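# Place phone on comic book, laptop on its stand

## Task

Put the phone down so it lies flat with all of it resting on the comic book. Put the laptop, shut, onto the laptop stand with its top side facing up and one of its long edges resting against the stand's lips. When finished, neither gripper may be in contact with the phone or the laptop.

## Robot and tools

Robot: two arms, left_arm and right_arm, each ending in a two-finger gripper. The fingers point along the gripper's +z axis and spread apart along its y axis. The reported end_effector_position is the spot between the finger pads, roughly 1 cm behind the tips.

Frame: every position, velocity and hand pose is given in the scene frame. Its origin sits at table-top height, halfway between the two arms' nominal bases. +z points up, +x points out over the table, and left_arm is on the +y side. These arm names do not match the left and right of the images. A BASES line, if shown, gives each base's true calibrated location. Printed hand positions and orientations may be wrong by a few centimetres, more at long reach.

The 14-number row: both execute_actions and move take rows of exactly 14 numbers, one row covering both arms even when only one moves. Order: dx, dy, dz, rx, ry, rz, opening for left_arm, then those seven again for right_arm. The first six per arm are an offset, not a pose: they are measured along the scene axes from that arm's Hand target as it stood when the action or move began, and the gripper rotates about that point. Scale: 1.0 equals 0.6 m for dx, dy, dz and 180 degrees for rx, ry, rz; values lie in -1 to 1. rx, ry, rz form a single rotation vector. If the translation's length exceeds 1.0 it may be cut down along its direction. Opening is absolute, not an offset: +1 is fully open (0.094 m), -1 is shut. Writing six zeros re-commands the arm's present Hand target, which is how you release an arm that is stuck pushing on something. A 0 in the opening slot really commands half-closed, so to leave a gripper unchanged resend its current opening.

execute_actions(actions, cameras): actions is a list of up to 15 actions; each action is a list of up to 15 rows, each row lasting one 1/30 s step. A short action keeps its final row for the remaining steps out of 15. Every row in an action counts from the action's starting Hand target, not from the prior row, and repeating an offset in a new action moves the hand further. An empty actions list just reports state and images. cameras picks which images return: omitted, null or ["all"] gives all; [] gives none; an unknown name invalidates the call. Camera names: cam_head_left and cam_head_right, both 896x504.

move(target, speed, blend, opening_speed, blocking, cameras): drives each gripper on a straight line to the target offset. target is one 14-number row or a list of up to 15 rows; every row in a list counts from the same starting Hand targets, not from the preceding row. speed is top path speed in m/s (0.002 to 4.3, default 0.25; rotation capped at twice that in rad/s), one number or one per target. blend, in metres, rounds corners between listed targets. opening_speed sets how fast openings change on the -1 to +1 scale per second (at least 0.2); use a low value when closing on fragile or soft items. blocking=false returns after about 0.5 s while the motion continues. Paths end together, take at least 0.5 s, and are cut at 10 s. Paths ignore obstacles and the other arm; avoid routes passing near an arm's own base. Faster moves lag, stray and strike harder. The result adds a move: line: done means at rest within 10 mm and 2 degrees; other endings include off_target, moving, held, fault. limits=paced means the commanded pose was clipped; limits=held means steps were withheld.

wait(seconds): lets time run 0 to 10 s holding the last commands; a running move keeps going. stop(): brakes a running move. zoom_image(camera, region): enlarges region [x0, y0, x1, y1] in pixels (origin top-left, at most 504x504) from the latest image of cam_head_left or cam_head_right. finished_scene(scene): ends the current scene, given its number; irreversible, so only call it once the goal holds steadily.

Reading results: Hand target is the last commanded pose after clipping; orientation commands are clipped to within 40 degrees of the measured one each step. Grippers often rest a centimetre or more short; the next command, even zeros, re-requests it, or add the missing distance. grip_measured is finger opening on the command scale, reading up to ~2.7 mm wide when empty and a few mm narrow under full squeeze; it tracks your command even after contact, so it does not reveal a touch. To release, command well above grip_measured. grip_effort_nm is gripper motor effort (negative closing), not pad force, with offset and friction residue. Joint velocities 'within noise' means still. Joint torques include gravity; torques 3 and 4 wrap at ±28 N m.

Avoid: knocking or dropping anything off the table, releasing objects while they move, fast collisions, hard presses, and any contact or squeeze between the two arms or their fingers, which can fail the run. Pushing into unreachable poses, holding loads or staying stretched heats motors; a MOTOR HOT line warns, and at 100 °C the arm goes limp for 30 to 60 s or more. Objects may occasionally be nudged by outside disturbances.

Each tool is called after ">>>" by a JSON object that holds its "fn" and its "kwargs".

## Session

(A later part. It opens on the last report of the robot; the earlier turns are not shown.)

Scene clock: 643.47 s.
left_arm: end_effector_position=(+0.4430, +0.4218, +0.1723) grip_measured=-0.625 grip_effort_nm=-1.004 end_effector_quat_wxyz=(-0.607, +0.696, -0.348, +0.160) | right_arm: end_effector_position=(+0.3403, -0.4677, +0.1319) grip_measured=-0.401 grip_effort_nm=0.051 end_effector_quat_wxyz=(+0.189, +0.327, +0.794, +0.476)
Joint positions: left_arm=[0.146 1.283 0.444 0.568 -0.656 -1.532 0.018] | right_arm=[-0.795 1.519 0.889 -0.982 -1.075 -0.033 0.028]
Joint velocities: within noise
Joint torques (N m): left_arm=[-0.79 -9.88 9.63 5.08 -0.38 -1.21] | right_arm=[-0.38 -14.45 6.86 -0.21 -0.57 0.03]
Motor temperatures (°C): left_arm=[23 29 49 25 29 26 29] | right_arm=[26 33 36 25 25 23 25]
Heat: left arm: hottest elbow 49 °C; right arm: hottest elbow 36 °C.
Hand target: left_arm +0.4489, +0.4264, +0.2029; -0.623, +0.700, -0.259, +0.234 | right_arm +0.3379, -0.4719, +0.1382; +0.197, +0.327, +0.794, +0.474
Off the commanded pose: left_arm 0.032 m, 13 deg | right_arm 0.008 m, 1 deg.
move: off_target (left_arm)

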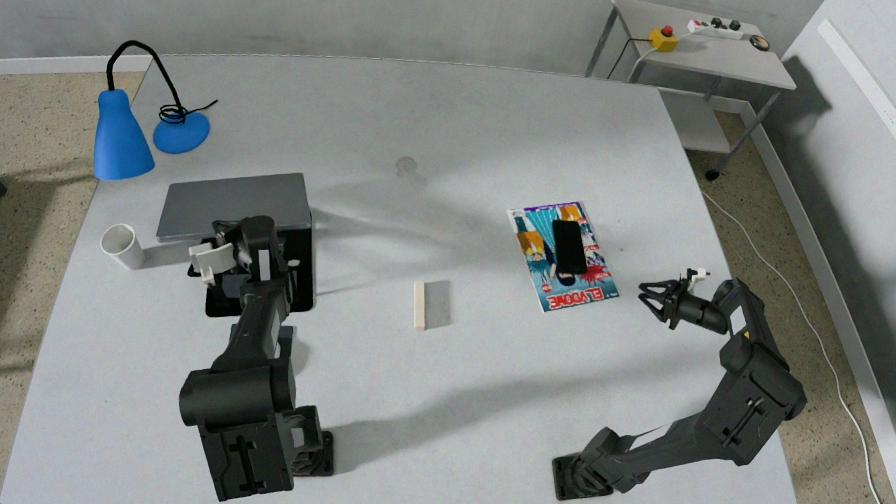

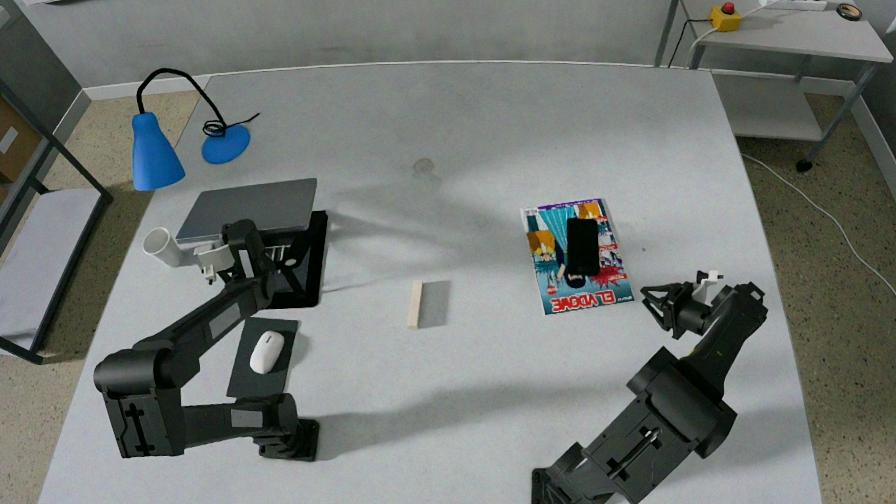

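>>> {"fn": "move", "kwargs": {"target": [-0.02,0.0,-0.085,0.0,0.03,0.0,-0.9,0,0,0,0,0,0,-0.4], "speed": 0.08}}

>>> {"fn": "zoom_image", "kwargs": {"camera": "cam_head_left", "region": [140, 150, 360, 340]}}

>>> {"fn": "zoom_image", "kwargs": {"camera": "cam_head_right", "region": [140, 150, 360, 340]}}

Scene clock: 658.67 s.
left_arm: end_effector_position=(+0.4505, +0.4232, +0.1678) grip_measured=-0.625 grip_effort_nm=-1.009 end_effector_quat_wxyz=(+0.625, -0.678, +0.353, -0.157) | right_arm: end_effector_position=(+0.3403, -0.4677, +0.1319) grip_measured=-0.401 grip_effort_nm=0.051 end_effector_quat_wxyz=(+0.189, +0.327, +0.794, +0.476)
Joint positions: left_arm=[0.146 1.351 0.44 0.694 -0.658 -1.471 0.018] | right_arm=[-0.795 1.519 0.889 -0.982 -1.075 -0.033 0.028]
Joint velocities: within noise
Joint torques (N m): left_arm=[-1.26 -7.24 4.34 3.48 -0.57 -1.52] | right_arm=[-0.32 -14.39 6.87 -0.21 -0.58 0.02]
Motor temperatures (°C): left_arm=[23 29 46 25 28 27 29] | right_arm=[26 33 36 25 25 23 25]
Heat: left arm: hottest elbow 46 °C; right arm: hottest elbow 36 °C.
Hand target: left_arm +0.4369, +0.4265, +0.1518; -0.610, +0.710, -0.288, +0.201 | right_arm +0.3379, -0.4719, +0.1382; +0.197, +0.327, +0.794, +0.474
Off the commanded pose: left_arm 0.021 m, 10 deg | right_arm 0.008 m, 1 deg.
move: off_target (left_arm)

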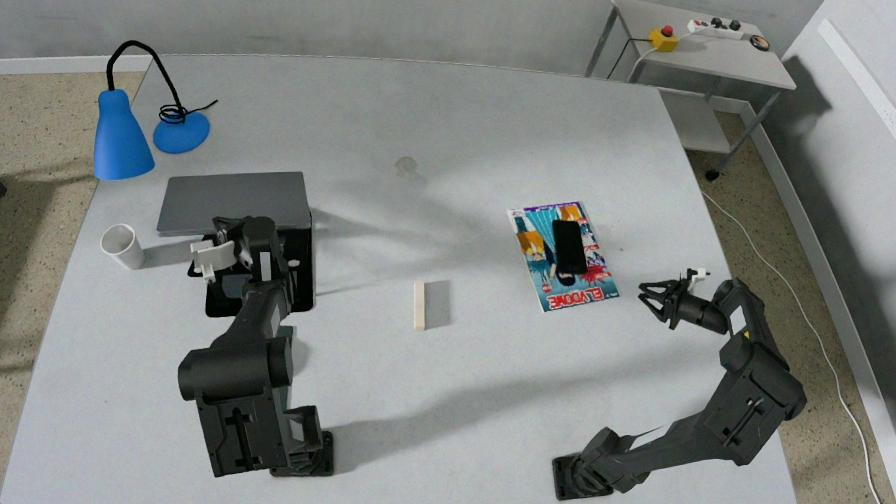

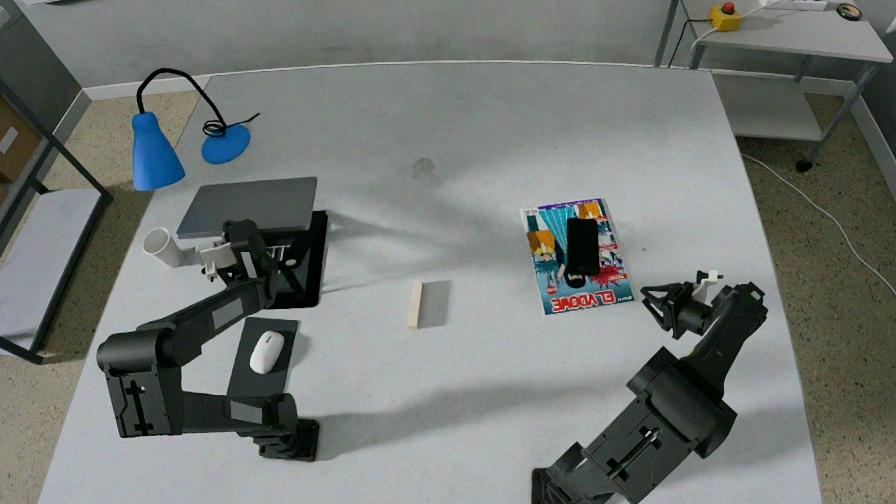

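Scaled by 2.291.

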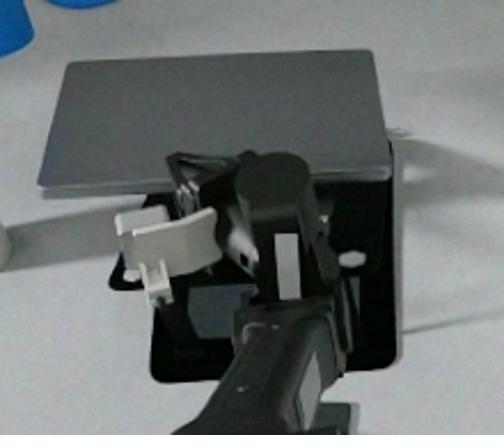

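Scaled by 2.291.

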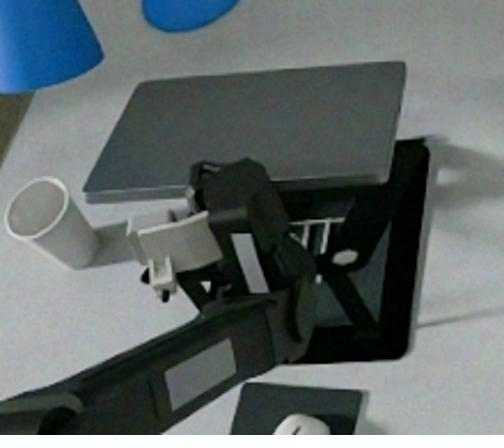

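>>> {"fn": "move", "kwargs": {"target": [[0.03,0.0,0.25,0.0,0.0,0.0,-0.9,0,0,0,0,0,0,-0.4],[-0.025,-0.013,0.26,0.0,-0.02,0.0,-0.9,0,0,0,0,0,0,-0.4]], "speed": 0.15}}

>>> {"fn": "zoom_image", "kwargs": {"camera": "cam_head_left", "region": [140, 150, 360, 340]}}

>>> {"fn": "zoom_image", "kwargs": {"camera": "cam_head_right", "region": [140, 150, 360, 340]}}

Scene clock: 667.90 s.
left_arm: end_effector_position=(+0.3908, +0.4122, +0.1940) grip_measured=-0.625 grip_effort_nm=-1.004 end_effector_quat_wxyz=(-0.560, +0.723, -0.388, +0.112) | right_arm: end_effector_position=(+0.3403, -0.4677, +0.1319) grip_measured=-0.401 grip_effort_nm=0.051 end_effector_quat_wxyz=(+0.189, +0.327, +0.794, +0.476)
Joint positions: left_arm=[0.146 0.98 0.44 0.087 -0.654 -1.563 0.018] | right_arm=[-0.795 1.519 0.889 -0.982 -1.075 -0.033 0.028]
Joint velocities: within noise
Joint torques (N m): left_arm=[-1.55 -13.16 20.75 4.33 -0.66 -0.86] | right_arm=[-0.44 -14.45 6.87 -0.24 -0.58 0.03]
Motor temperatures (°C): left_arm=[23 28 44 25 28 27 29] | right_arm=[26 33 36 25 25 23 25]
Heat: left arm: hottest elbow 44 °C; right arm: hottest elbow 36 °C.
Hand target: left_arm +0.4218, +0.4187, +0.3079; -0.619, +0.703, -0.269, +0.223 | right_arm +0.3379, -0.4719, +0.1382; +0.197, +0.327, +0.794, +0.474
Off the commanded pose: left_arm 0.118 m, 20 deg | right_arm 0.008 m, 1 deg.
move: off_target (left_arm)

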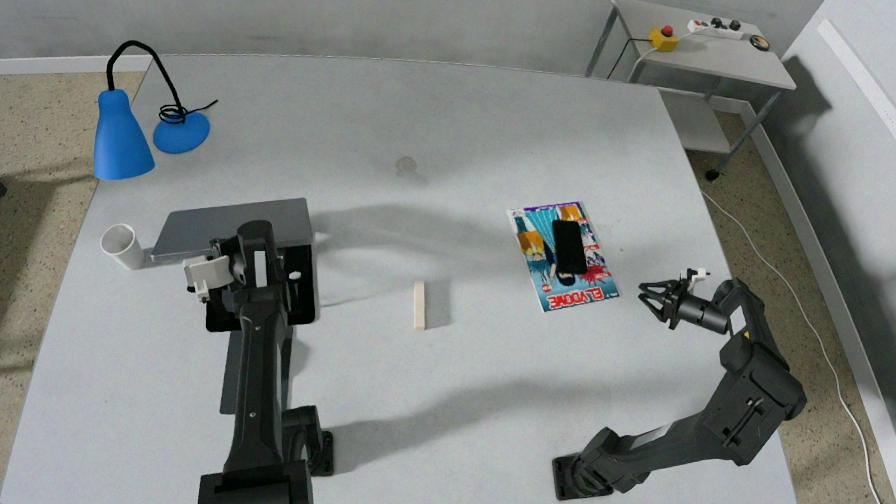

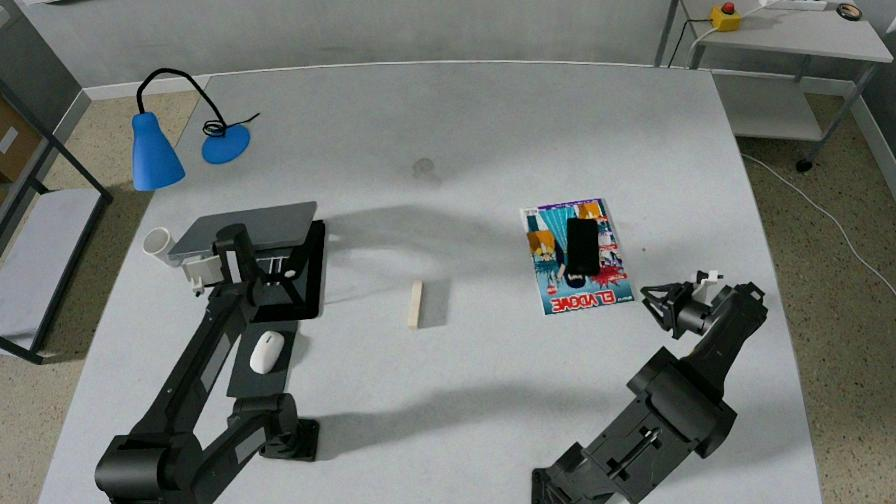

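Scaled by 2.291.

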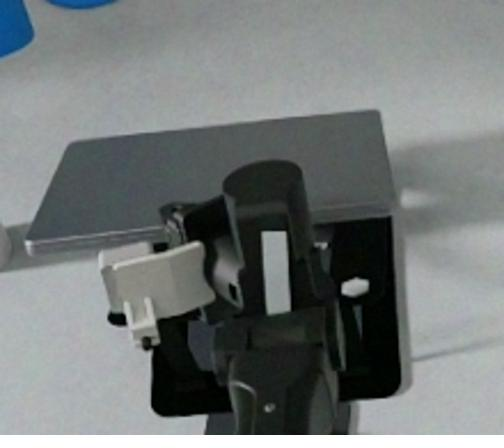

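Scaled by 2.291.

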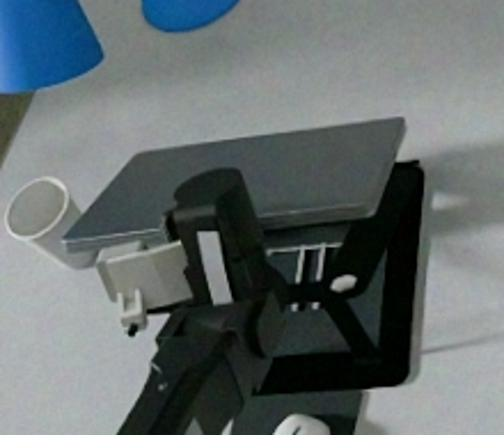

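>>> {"fn": "move", "kwargs": {"target": [-0.02,0.0,-0.16,0.0,0.0,0.0,-0.9,0,0,0,0,0,0,-0.4], "speed": 0.1}}

>>> {"fn": "zoom_image", "kwargs": {"camera": "cam_head_left", "region": [140, 150, 360, 340]}}

>>> {"fn": "zoom_image", "kwargs": {"camera": "cam_head_right", "region": [140, 150, 360, 340]}}

Scene clock: 681.67 s.
left_arm: end_effector_position=(+0.4011, +0.4145, +0.1729) grip_measured=-0.626 grip_effort_nm=-1.009 end_effector_quat_wxyz=(-0.593, +0.707, -0.355, +0.150) | right_arm: end_effector_position=(+0.3403, -0.4677, +0.1319) grip_measured=-0.401 grip_effort_nm=0.051 end_effector_quat_wxyz=(+0.189, +0.327, +0.794, +0.476)
Joint positions: left_arm=[0.146 1.115 0.364 0.428 -0.658 -1.555 0.018] | right_arm=[-0.795 1.519 0.889 -0.982 -1.075 -0.033 0.028]
Joint velocities: within noise
Joint torques (N m): left_arm=[-0.97 -8.59 10.77 5.19 -0.42 -0.98] | right_arm=[-0.32 -14.45 6.87 -0.21 -0.58 0.02]
Motor temperatures (°C): left_arm=[23 29 45 25 29 27 29] | right_arm=[26 33 36 25 25 23 25]
Heat: left arm: hottest elbow 45 °C; right arm: hottest elbow 36 °C.
Hand target: left_arm +0.4098, +0.4187, +0.2118; -0.619, +0.703, -0.269, +0.223 | right_arm +0.3379, -0.4719, +0.1382; +0.197, +0.327, +0.794, +0.474
Off the commanded pose: left_arm 0.040 m, 13 deg | right_arm 0.008 m, 1 deg.
move: off_target (left_arm)

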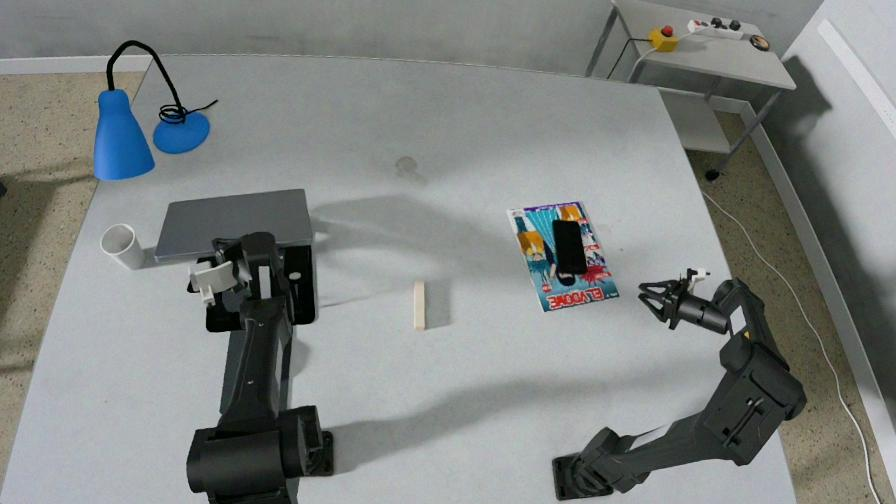

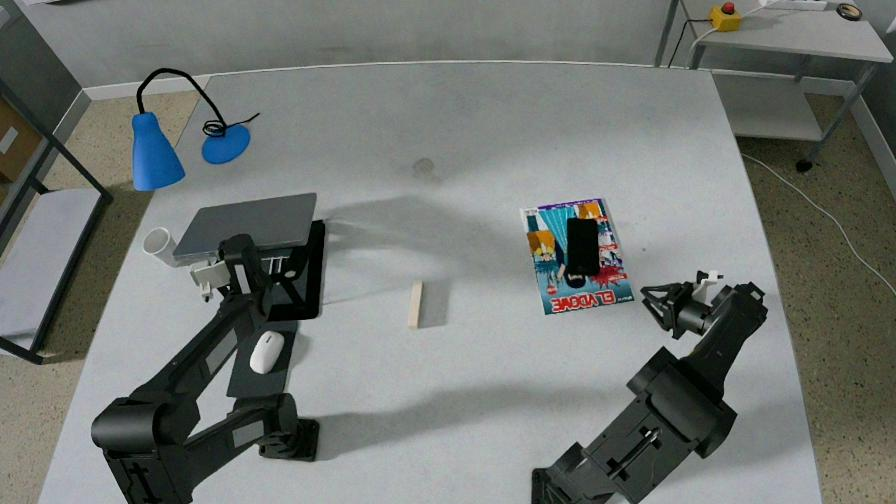

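Scaled by 2.291.

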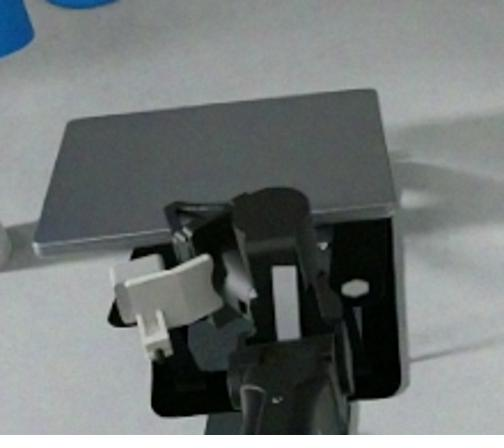

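Scaled by 2.291.

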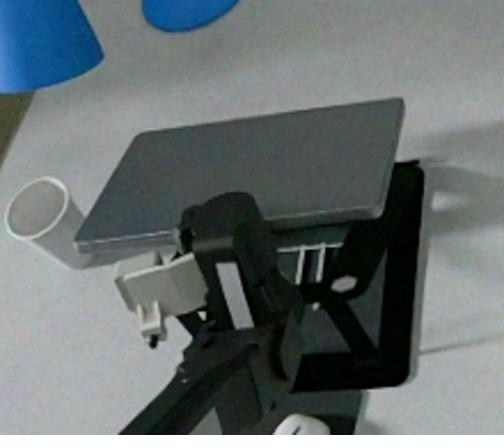

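>>> {"fn": "move", "kwargs": {"target": [[0.0,0.0,0.15,0.0,0.0,0.0,-0.9,0,0,0,0,0,0,-0.4],[-0.05,0.0,0.16,0.0,0.0,0.0,-0.9,0,0,0,0,0,0,-0.4]], "speed": 0.12}}

>>> {"fn": "zoom_image", "kwargs": {"camera": "cam_head_left", "region": [140, 170, 360, 360]}}

>>> {"fn": "zoom_image", "kwargs": {"camera": "cam_head_right", "region": [140, 170, 360, 360]}}

Scene clock: 705.10 s.
left_arm: end_effector_position=(+0.3521, +0.4087, +0.1927) grip_measured=-0.626 grip_effort_nm=-1.009 end_effector_quat_wxyz=(-0.558, +0.724, -0.390, +0.113) | right_arm: end_effector_position=(+0.3403, -0.4677, +0.1319) grip_measured=-0.401 grip_effort_nm=0.051 end_effector_quat_wxyz=(+0.189, +0.327, +0.794, +0.476)
Joint positions: left_arm=[0.165 0.819 0.364 0.003 -0.631 -1.555 0.018] | right_arm=[-0.795 1.519 0.889 -0.982 -1.075 -0.033 0.028]
Joint velocities: within noise
Joint torques (N m): left_arm=[-0.91 -12.34 21.41 4.45 -0.42 -0.95] | right_arm=[-0.38 -14.45 6.86 -0.2 -0.58 0.03]
Motor temperatures (°C): left_arm=[23 28 44 25 28 27 30] | right_arm=[26 33 36 25 25 23 25]
Heat: left arm: hottest elbow 44 °C; right arm: hottest elbow 36 °C.
Hand target: left_arm +0.3799, +0.4186, +0.3078; -0.619, +0.703, -0.269, +0.223 | right_arm +0.3379, -0.4719, +0.1382; +0.197, +0.327, +0.794, +0.474
Off the commanded pose: left_arm 0.119 m, 20 deg | right_arm 0.008 m, 1 deg.
move: off_target (left_arm)

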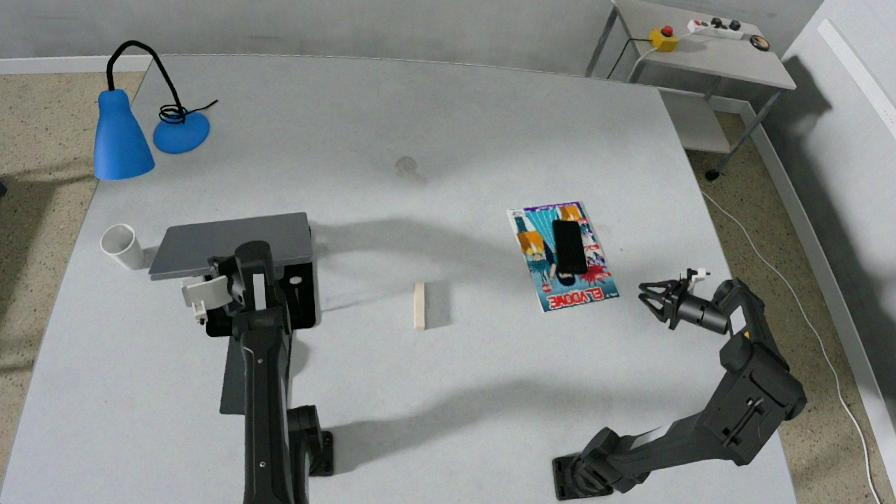

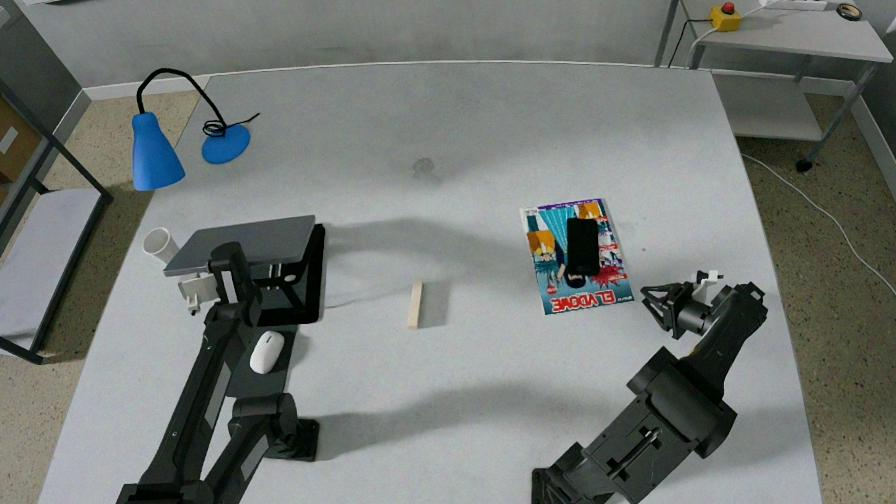

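Scaled by 2.291.

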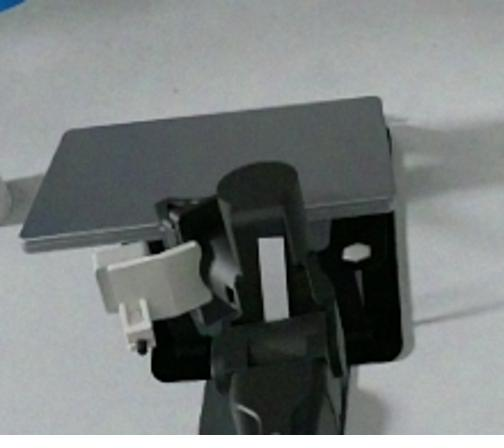

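Scaled by 2.291.

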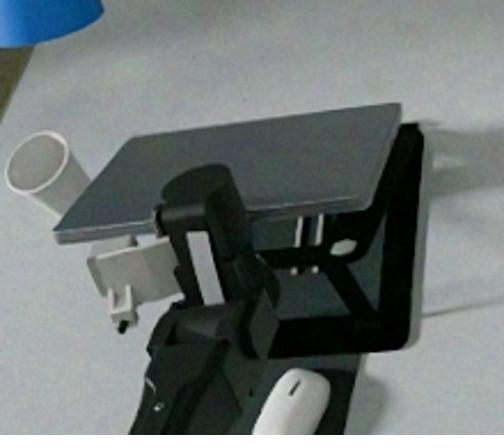

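>>> {"fn": "move", "kwargs": {"target": [-0.03,0.0,-0.25,0.0,0.0,0.0,-0.9,0,0,0,0,0,0,-0.4], "speed": 0.08}}

>>> {"fn": "zoom_image", "kwargs": {"camera": "cam_head_left", "region": [140, 170, 360, 360]}}

>>> {"fn": "zoom_image", "kwargs": {"camera": "cam_head_right", "region": [140, 170, 360, 360]}}

Scene clock: 712.77 s.
left_arm: end_effector_position=(+0.3631, +0.4154, +0.1734) grip_measured=-0.627 grip_effort_nm=-1.009 end_effector_quat_wxyz=(-0.631, +0.688, -0.284, +0.216) | right_arm: end_effector_position=(+0.3403, -0.4677, +0.1319) grip_measured=-0.401 grip_effort_nm=0.051 end_effector_quat_wxyz=(+0.189, +0.327, +0.794, +0.476)
Joint positions: left_arm=[0.173 1.096 0.209 0.75 -0.643 -1.592 0.018] | right_arm=[-0.795 1.519 0.889 -0.982 -1.075 -0.033 0.028]
Joint velocities: within noise
Joint torques (N m): left_arm=[-0.67 -1.67 7.64 2.45 0.03 -0.54] | right_arm=[-0.38 -14.33 6.89 -0.23 -0.58 0.03]
Motor temperatures (°C): left_arm=[23 28 46 25 28 26 30] | right_arm=[26 33 36 25 25 23 25]
Heat: left arm: hottest elbow 46 °C; right arm: hottest elbow 36 °C.
Hand target: left_arm +0.3619, +0.4186, +0.1578; -0.619, +0.703, -0.269, +0.223 | right_arm +0.3379, -0.4719, +0.1382; +0.197, +0.327, +0.794, +0.474
Off the commanded pose: left_arm 0.016 m, 3 deg | right_arm 0.008 m, 1 deg.
move: off_target (left_arm)

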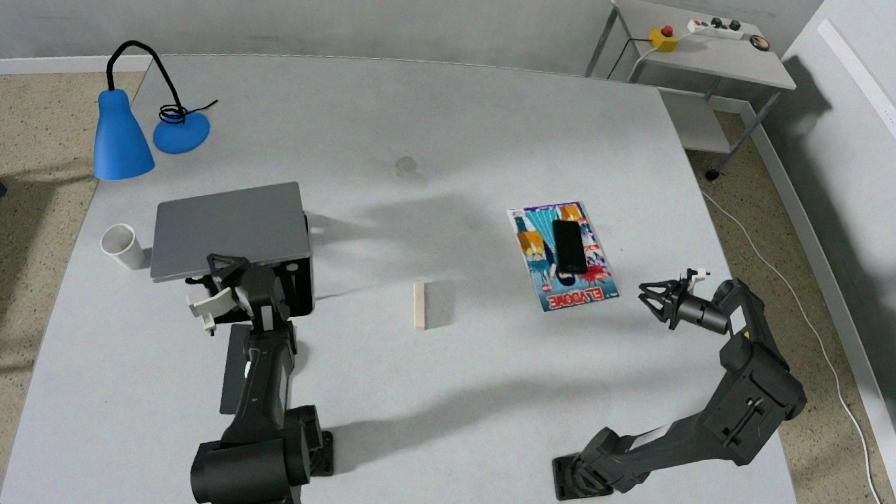

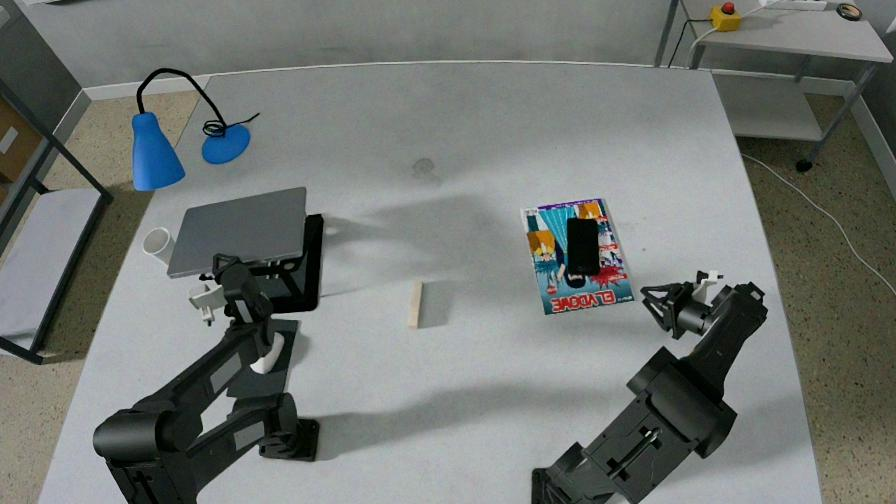

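Scaled by 2.291.

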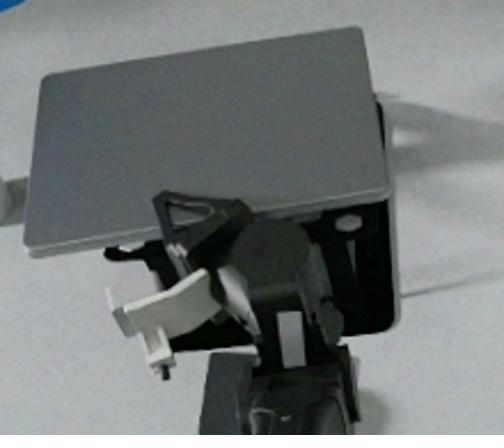

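Scaled by 2.291.

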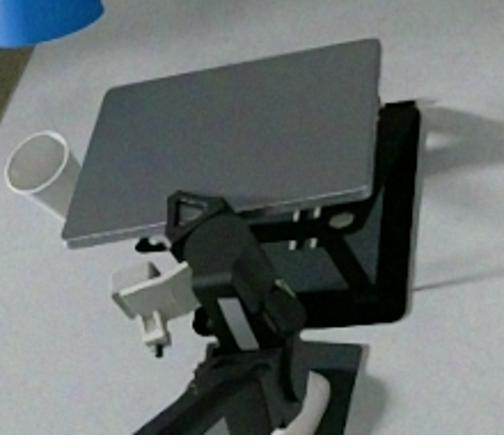

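>>> {"fn": "move", "kwargs": {"target": [[-0.02,0.0,0.25,0.0,0.0,0.0,-0.9,0,0,0,0,0,0,-0.4],[-0.02,0.0,0.2,-0.008,0.055,0.0,-0.9,0,0,0,0,0,0,-0.4]], "speed": 0.15}}

>>> {"fn": "zoom_image", "kwargs": {"camera": "cam_head_left", "region": [140, 170, 360, 360]}}

>>> {"fn": "zoom_image", "kwargs": {"camera": "cam_head_right", "region": [140, 170, 360, 360]}}

Scene clock: 726.00 s.
left_arm: end_effector_position=(+0.3100, +0.4046, +0.1781) grip_measured=-0.632 grip_effort_nm=-1.009 end_effector_quat_wxyz=(-0.534, +0.739, -0.400, +0.093) | right_arm: end_effector_position=(+0.3403, -0.4677, +0.1319) grip_measured=-0.401 grip_effort_nm=0.051 end_effector_quat_wxyz=(+0.189, +0.327, +0.794, +0.476)
Joint positions: left_arm=[0.185 0.655 0.312 -0.189 -0.618 -1.576 0.017] | right_arm=[-0.795 1.519 0.889 -0.982 -1.075 -0.033 0.028]
Joint velocities: within noise
Joint torques (N m): left_arm=[-1.96 -4.72 25.46 2.43 -1 -0.53] | right_arm=[-0.5 -14.39 6.87 -0.23 -0.58 0.03]
Motor temperatures (°C): left_arm=[23 28 44 25 28 26 30] | right_arm=[26 33 36 25 25 23 25]
Heat: left arm: hottest elbow 44 °C; right arm: hottest elbow 36 °C.
Hand target: left_arm +0.3499, +0.4187, +0.2778; -0.585, +0.728, -0.318, +0.165 | right_arm +0.3379, -0.4719, +0.1382; +0.197, +0.327, +0.794, +0.474
Off the commanded pose: left_arm 0.108 m, 14 deg | right_arm 0.008 m, 1 deg.
move: off_target (left_arm)

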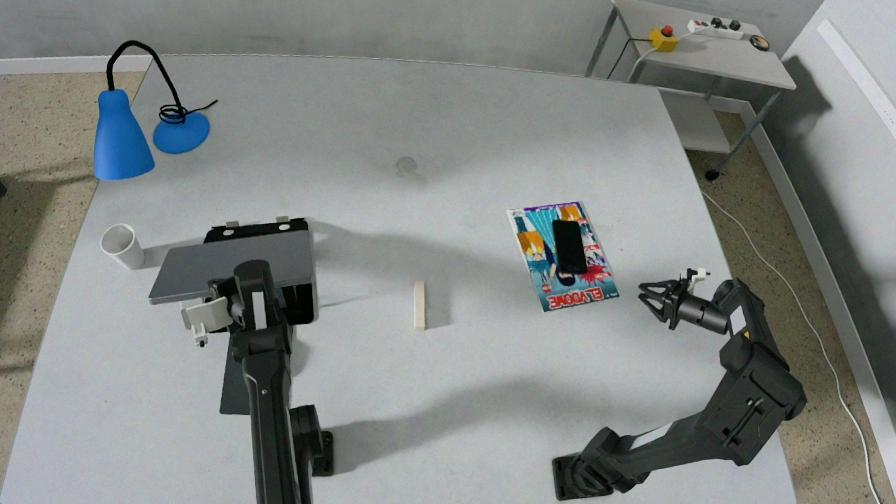

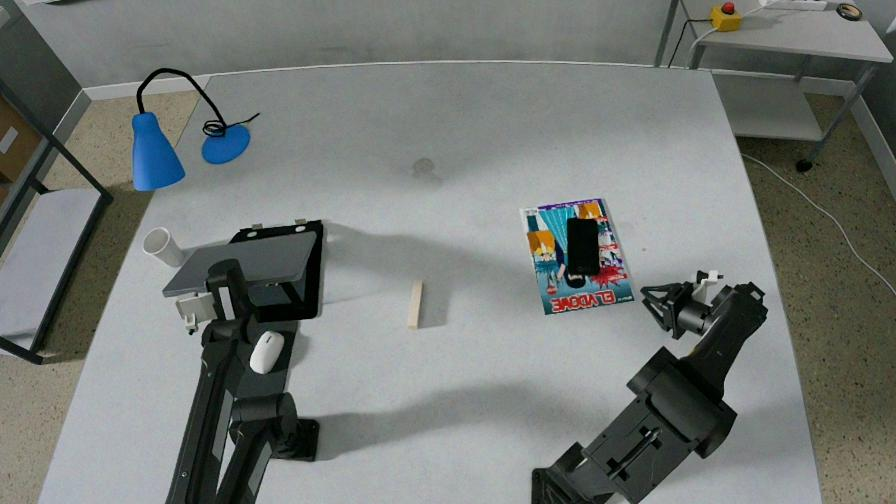

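Scaled by 2.291.

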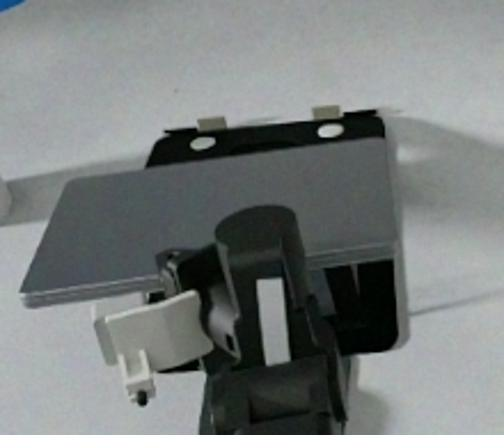

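Scaled by 2.291.

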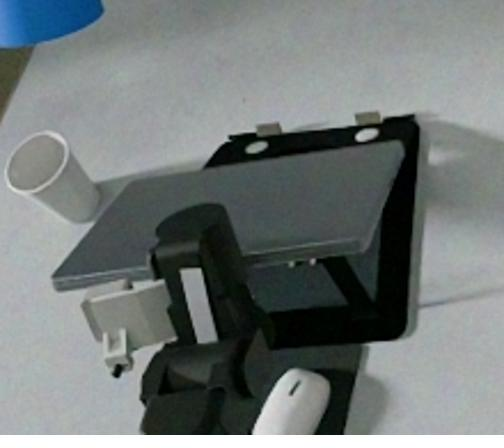

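>>> {"fn": "move", "kwargs": {"target": [0.06,-0.04,-0.025,0.0,0.0,-0.017,-0.9,0,0,0,0,0,0,-0.4], "speed": 0.08}}

>>> {"fn": "zoom_image", "kwargs": {"camera": "cam_head_left", "region": [140, 170, 360, 360]}}

>>> {"fn": "zoom_image", "kwargs": {"camera": "cam_head_right", "region": [140, 170, 360, 360]}}

Scene clock: 741.73 s.
left_arm: end_effector_position=(+0.3323, +0.3892, +0.1683) grip_measured=-0.634 grip_effort_nm=-1.013 end_effector_quat_wxyz=(-0.529, +0.737, -0.410, +0.094) | right_arm: end_effector_position=(+0.3403, -0.4677, +0.1319) grip_measured=-0.401 grip_effort_nm=0.051 end_effector_quat_wxyz=(+0.189, +0.327, +0.794, +0.476)
Joint positions: left_arm=[0.098 0.767 0.331 -0.136 -0.675 -1.621 0.017] | right_arm=[-0.795 1.519 0.889 -0.982 -1.075 -0.033 0.028]
Joint velocities: within noise
Joint torques (N m): left_arm=[-2.61 -5.19 23.83 3.88 -0.49 -0.31] | right_arm=[-0.38 -14.45 6.86 -0.24 -0.58 0.03]
Motor temperatures (°C): left_arm=[23 27 49 25 29 26 30] | right_arm=[26 33 36 25 25 23 25]
Heat: left arm: hottest elbow 49 °C; right arm: hottest elbow 36 °C.
Hand target: left_arm +0.3859, +0.3947, +0.2628; -0.580, +0.719, -0.338, +0.181 | right_arm +0.3379, -0.4719, +0.1382; +0.197, +0.327, +0.794, +0.474
Off the commanded pose: left_arm 0.109 m, 14 deg | right_arm 0.008 m, 1 deg.
move: off_target (left_arm)

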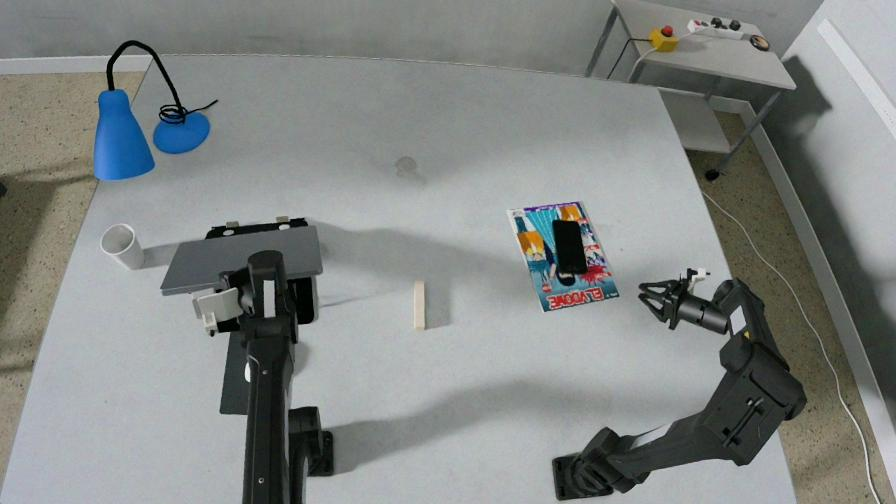

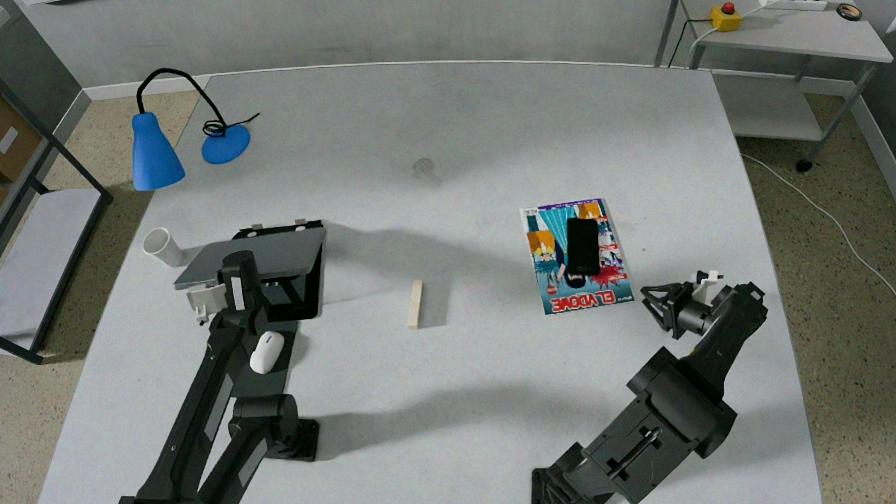

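Scaled by 2.291.

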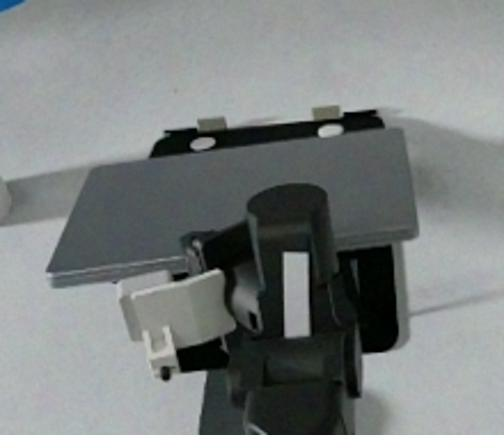

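Scaled by 2.291.

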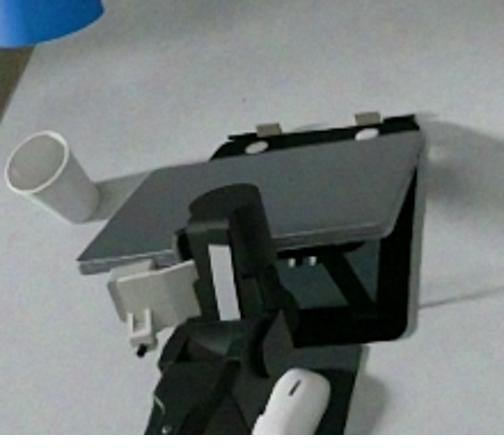

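>>> {"fn": "move", "kwargs": {"target": [0.08,-0.025,-0.035,0.0,0.0,-0.008,-0.9,0,0,0,0,0,0,-0.4], "speed": 0.08}}

>>> {"fn": "zoom_image", "kwargs": {"camera": "cam_head_left", "region": [140, 170, 360, 360]}}

>>> {"fn": "zoom_image", "kwargs": {"camera": "cam_head_right", "region": [140, 170, 360, 360]}}

Scene clock: 746.70 s.
left_arm: end_effector_position=(+0.3719, +0.3772, +0.1607) grip_measured=-0.634 grip_effort_nm=-1.009 end_effector_quat_wxyz=(-0.533, +0.726, -0.424, +0.095) | right_arm: end_effector_position=(+0.3403, -0.4677, +0.1319) grip_measured=-0.401 grip_effort_nm=0.056 end_effector_quat_wxyz=(+0.189, +0.327, +0.794, +0.476)
Joint positions: left_arm=[0.037 0.948 0.381 -0.011 -0.712 -1.621 0.017] | right_arm=[-0.795 1.519 0.889 -0.982 -1.075 -0.033 0.028]
Joint velocities: within noise
Joint torques (N m): left_arm=[-1.85 -5.54 22.31 4.74 -0.34 -0.46] | right_arm=[-0.32 -14.45 6.84 -0.21 -0.58 0.03]
Motor temperatures (°C): left_arm=[23 27 52 25 29 26 30] | right_arm=[26 33 36 25 25 23 25]
Heat: left arm: hottest elbow 52 °C; right arm: hottest elbow 36 °C.
Hand target: left_arm +0.4340, +0.3796, +0.2419; -0.578, +0.714, -0.347, +0.188 | right_arm +0.3379, -0.4719, +0.1382; +0.197, +0.327, +0.794, +0.474
Off the commanded pose: left_arm 0.102 m, 15 deg | right_arm 0.008 m, 1 deg.
move: off_target (left_arm)

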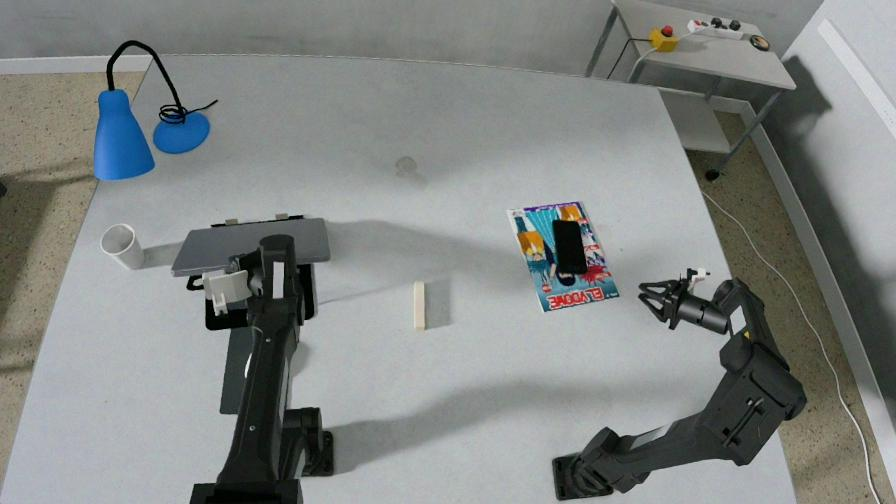

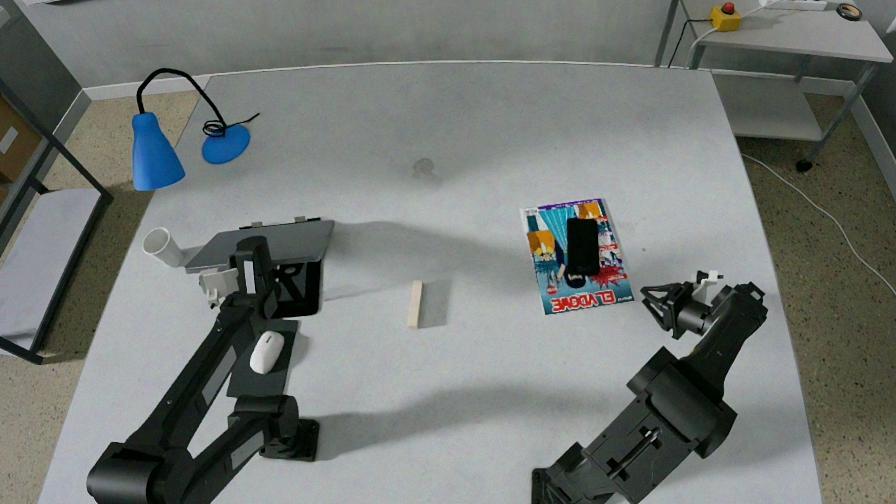

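Scaled by 2.291.

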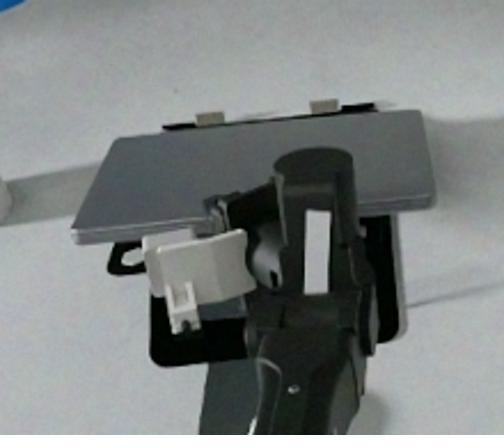

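Scaled by 2.291.

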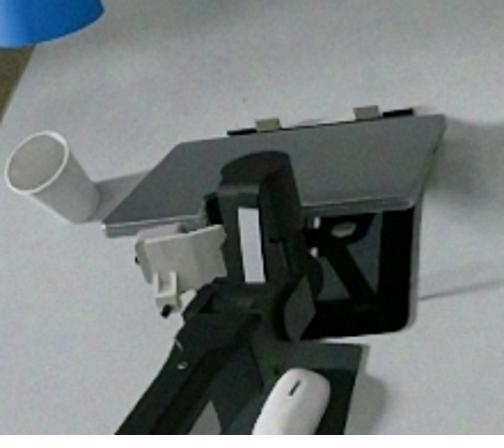

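>>> {"fn": "move", "kwargs": {"target": [[-0.02,0.0,-0.06,-0.004,0.03,0.0,-0.9,0,0,0,0,0,0,-0.4],[-0.05,0.0,-0.13,-0.0085,0.06,0.0,-0.9,0,0,0,0,0,0,-0.4]], "speed": 0.06}}

>>> {"fn": "zoom_image", "kwargs": {"camera": "cam_head_left", "region": [140, 170, 360, 360]}}

>>> {"fn": "zoom_image", "kwargs": {"camera": "cam_head_right", "region": [140, 170, 360, 360]}}

Scene clock: 755.07 s.
left_arm: end_effector_position=(+0.3798, +0.3772, +0.1554) grip_measured=-0.634 grip_effort_nm=-1.009 end_effector_quat_wxyz=(-0.530, +0.726, -0.427, +0.093) | right_arm: end_effector_position=(+0.3403, -0.4677, +0.1319) grip_measured=-0.401 grip_effort_nm=0.046 end_effector_quat_wxyz=(+0.189, +0.327, +0.794, +0.476)
Joint positions: left_arm=[0.037 0.992 0.392 0.014 -0.708 -1.621 0.017] | right_arm=[-0.795 1.519 0.889 -0.982 -1.075 -0.033 0.028]
Joint velocities: within noise
Joint torques (N m): left_arm=[-1.08 -1.55 14.06 3.41 0.14 -0.53] | right_arm=[-0.5 -14.45 6.86 -0.21 -0.58 0.02]
Motor temperatures (°C): left_arm=[23 27 53 25 28 26 30] | right_arm=[26 33 36 25 25 23 25]
Heat: left arm: hottest elbow 53 °C; right arm: hottest elbow 36 °C.
Hand target: left_arm +0.4039, +0.3796, +0.1639; -0.533, +0.737, -0.397, +0.124 | right_arm +0.3379, -0.4719, +0.1382; +0.197, +0.327, +0.794, +0.474
Off the commanded pose: left_arm 0.026 m, 5 deg | right_arm 0.008 m, 1 deg.
move: off_target (left_arm)

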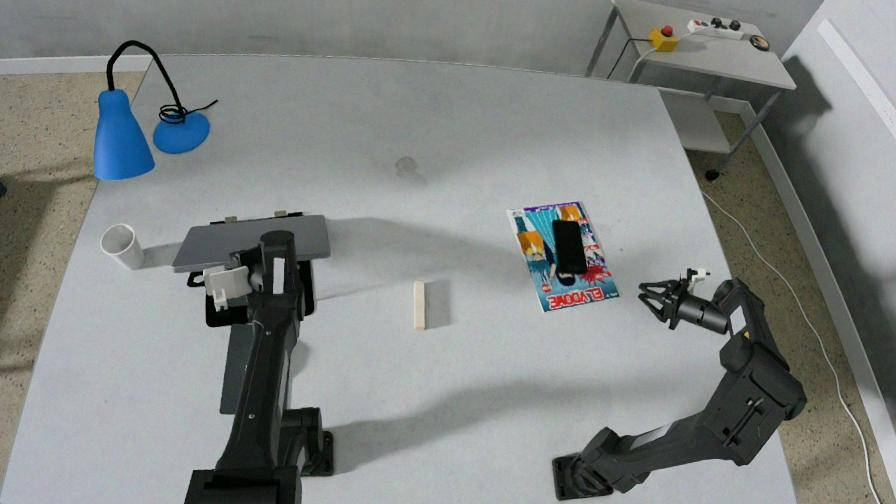

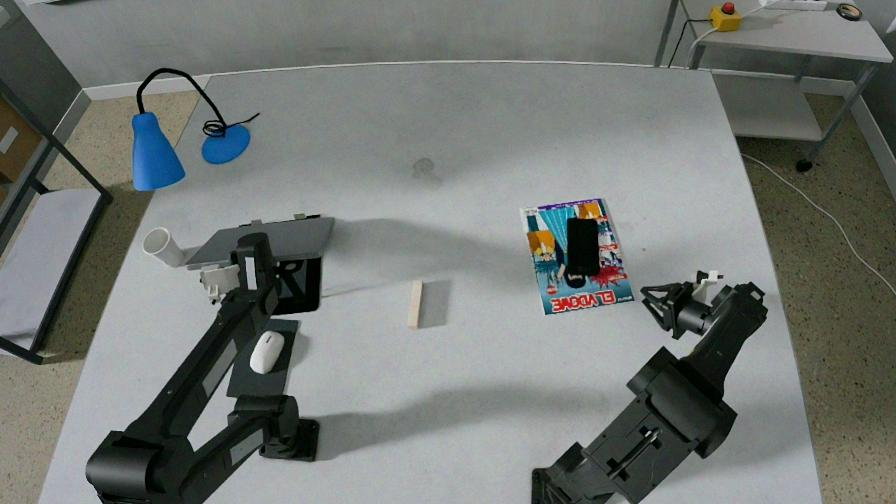

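Scaled by 2.291.

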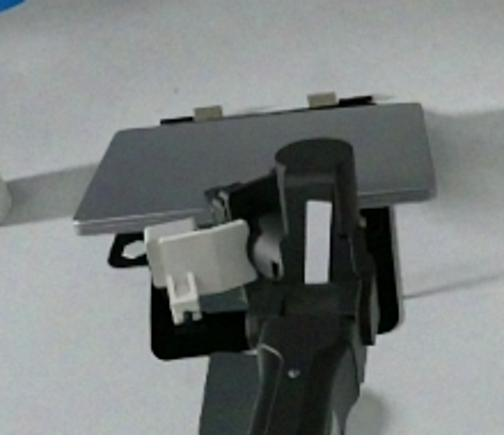

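Scaled by 2.291.

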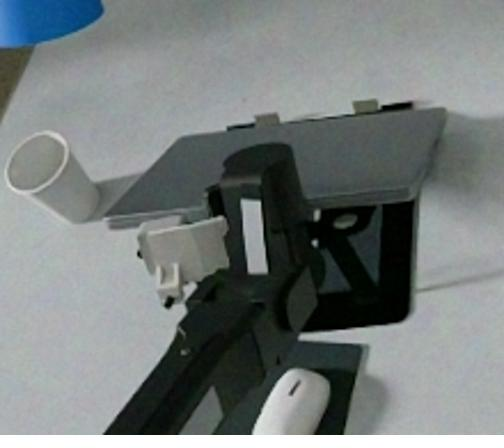

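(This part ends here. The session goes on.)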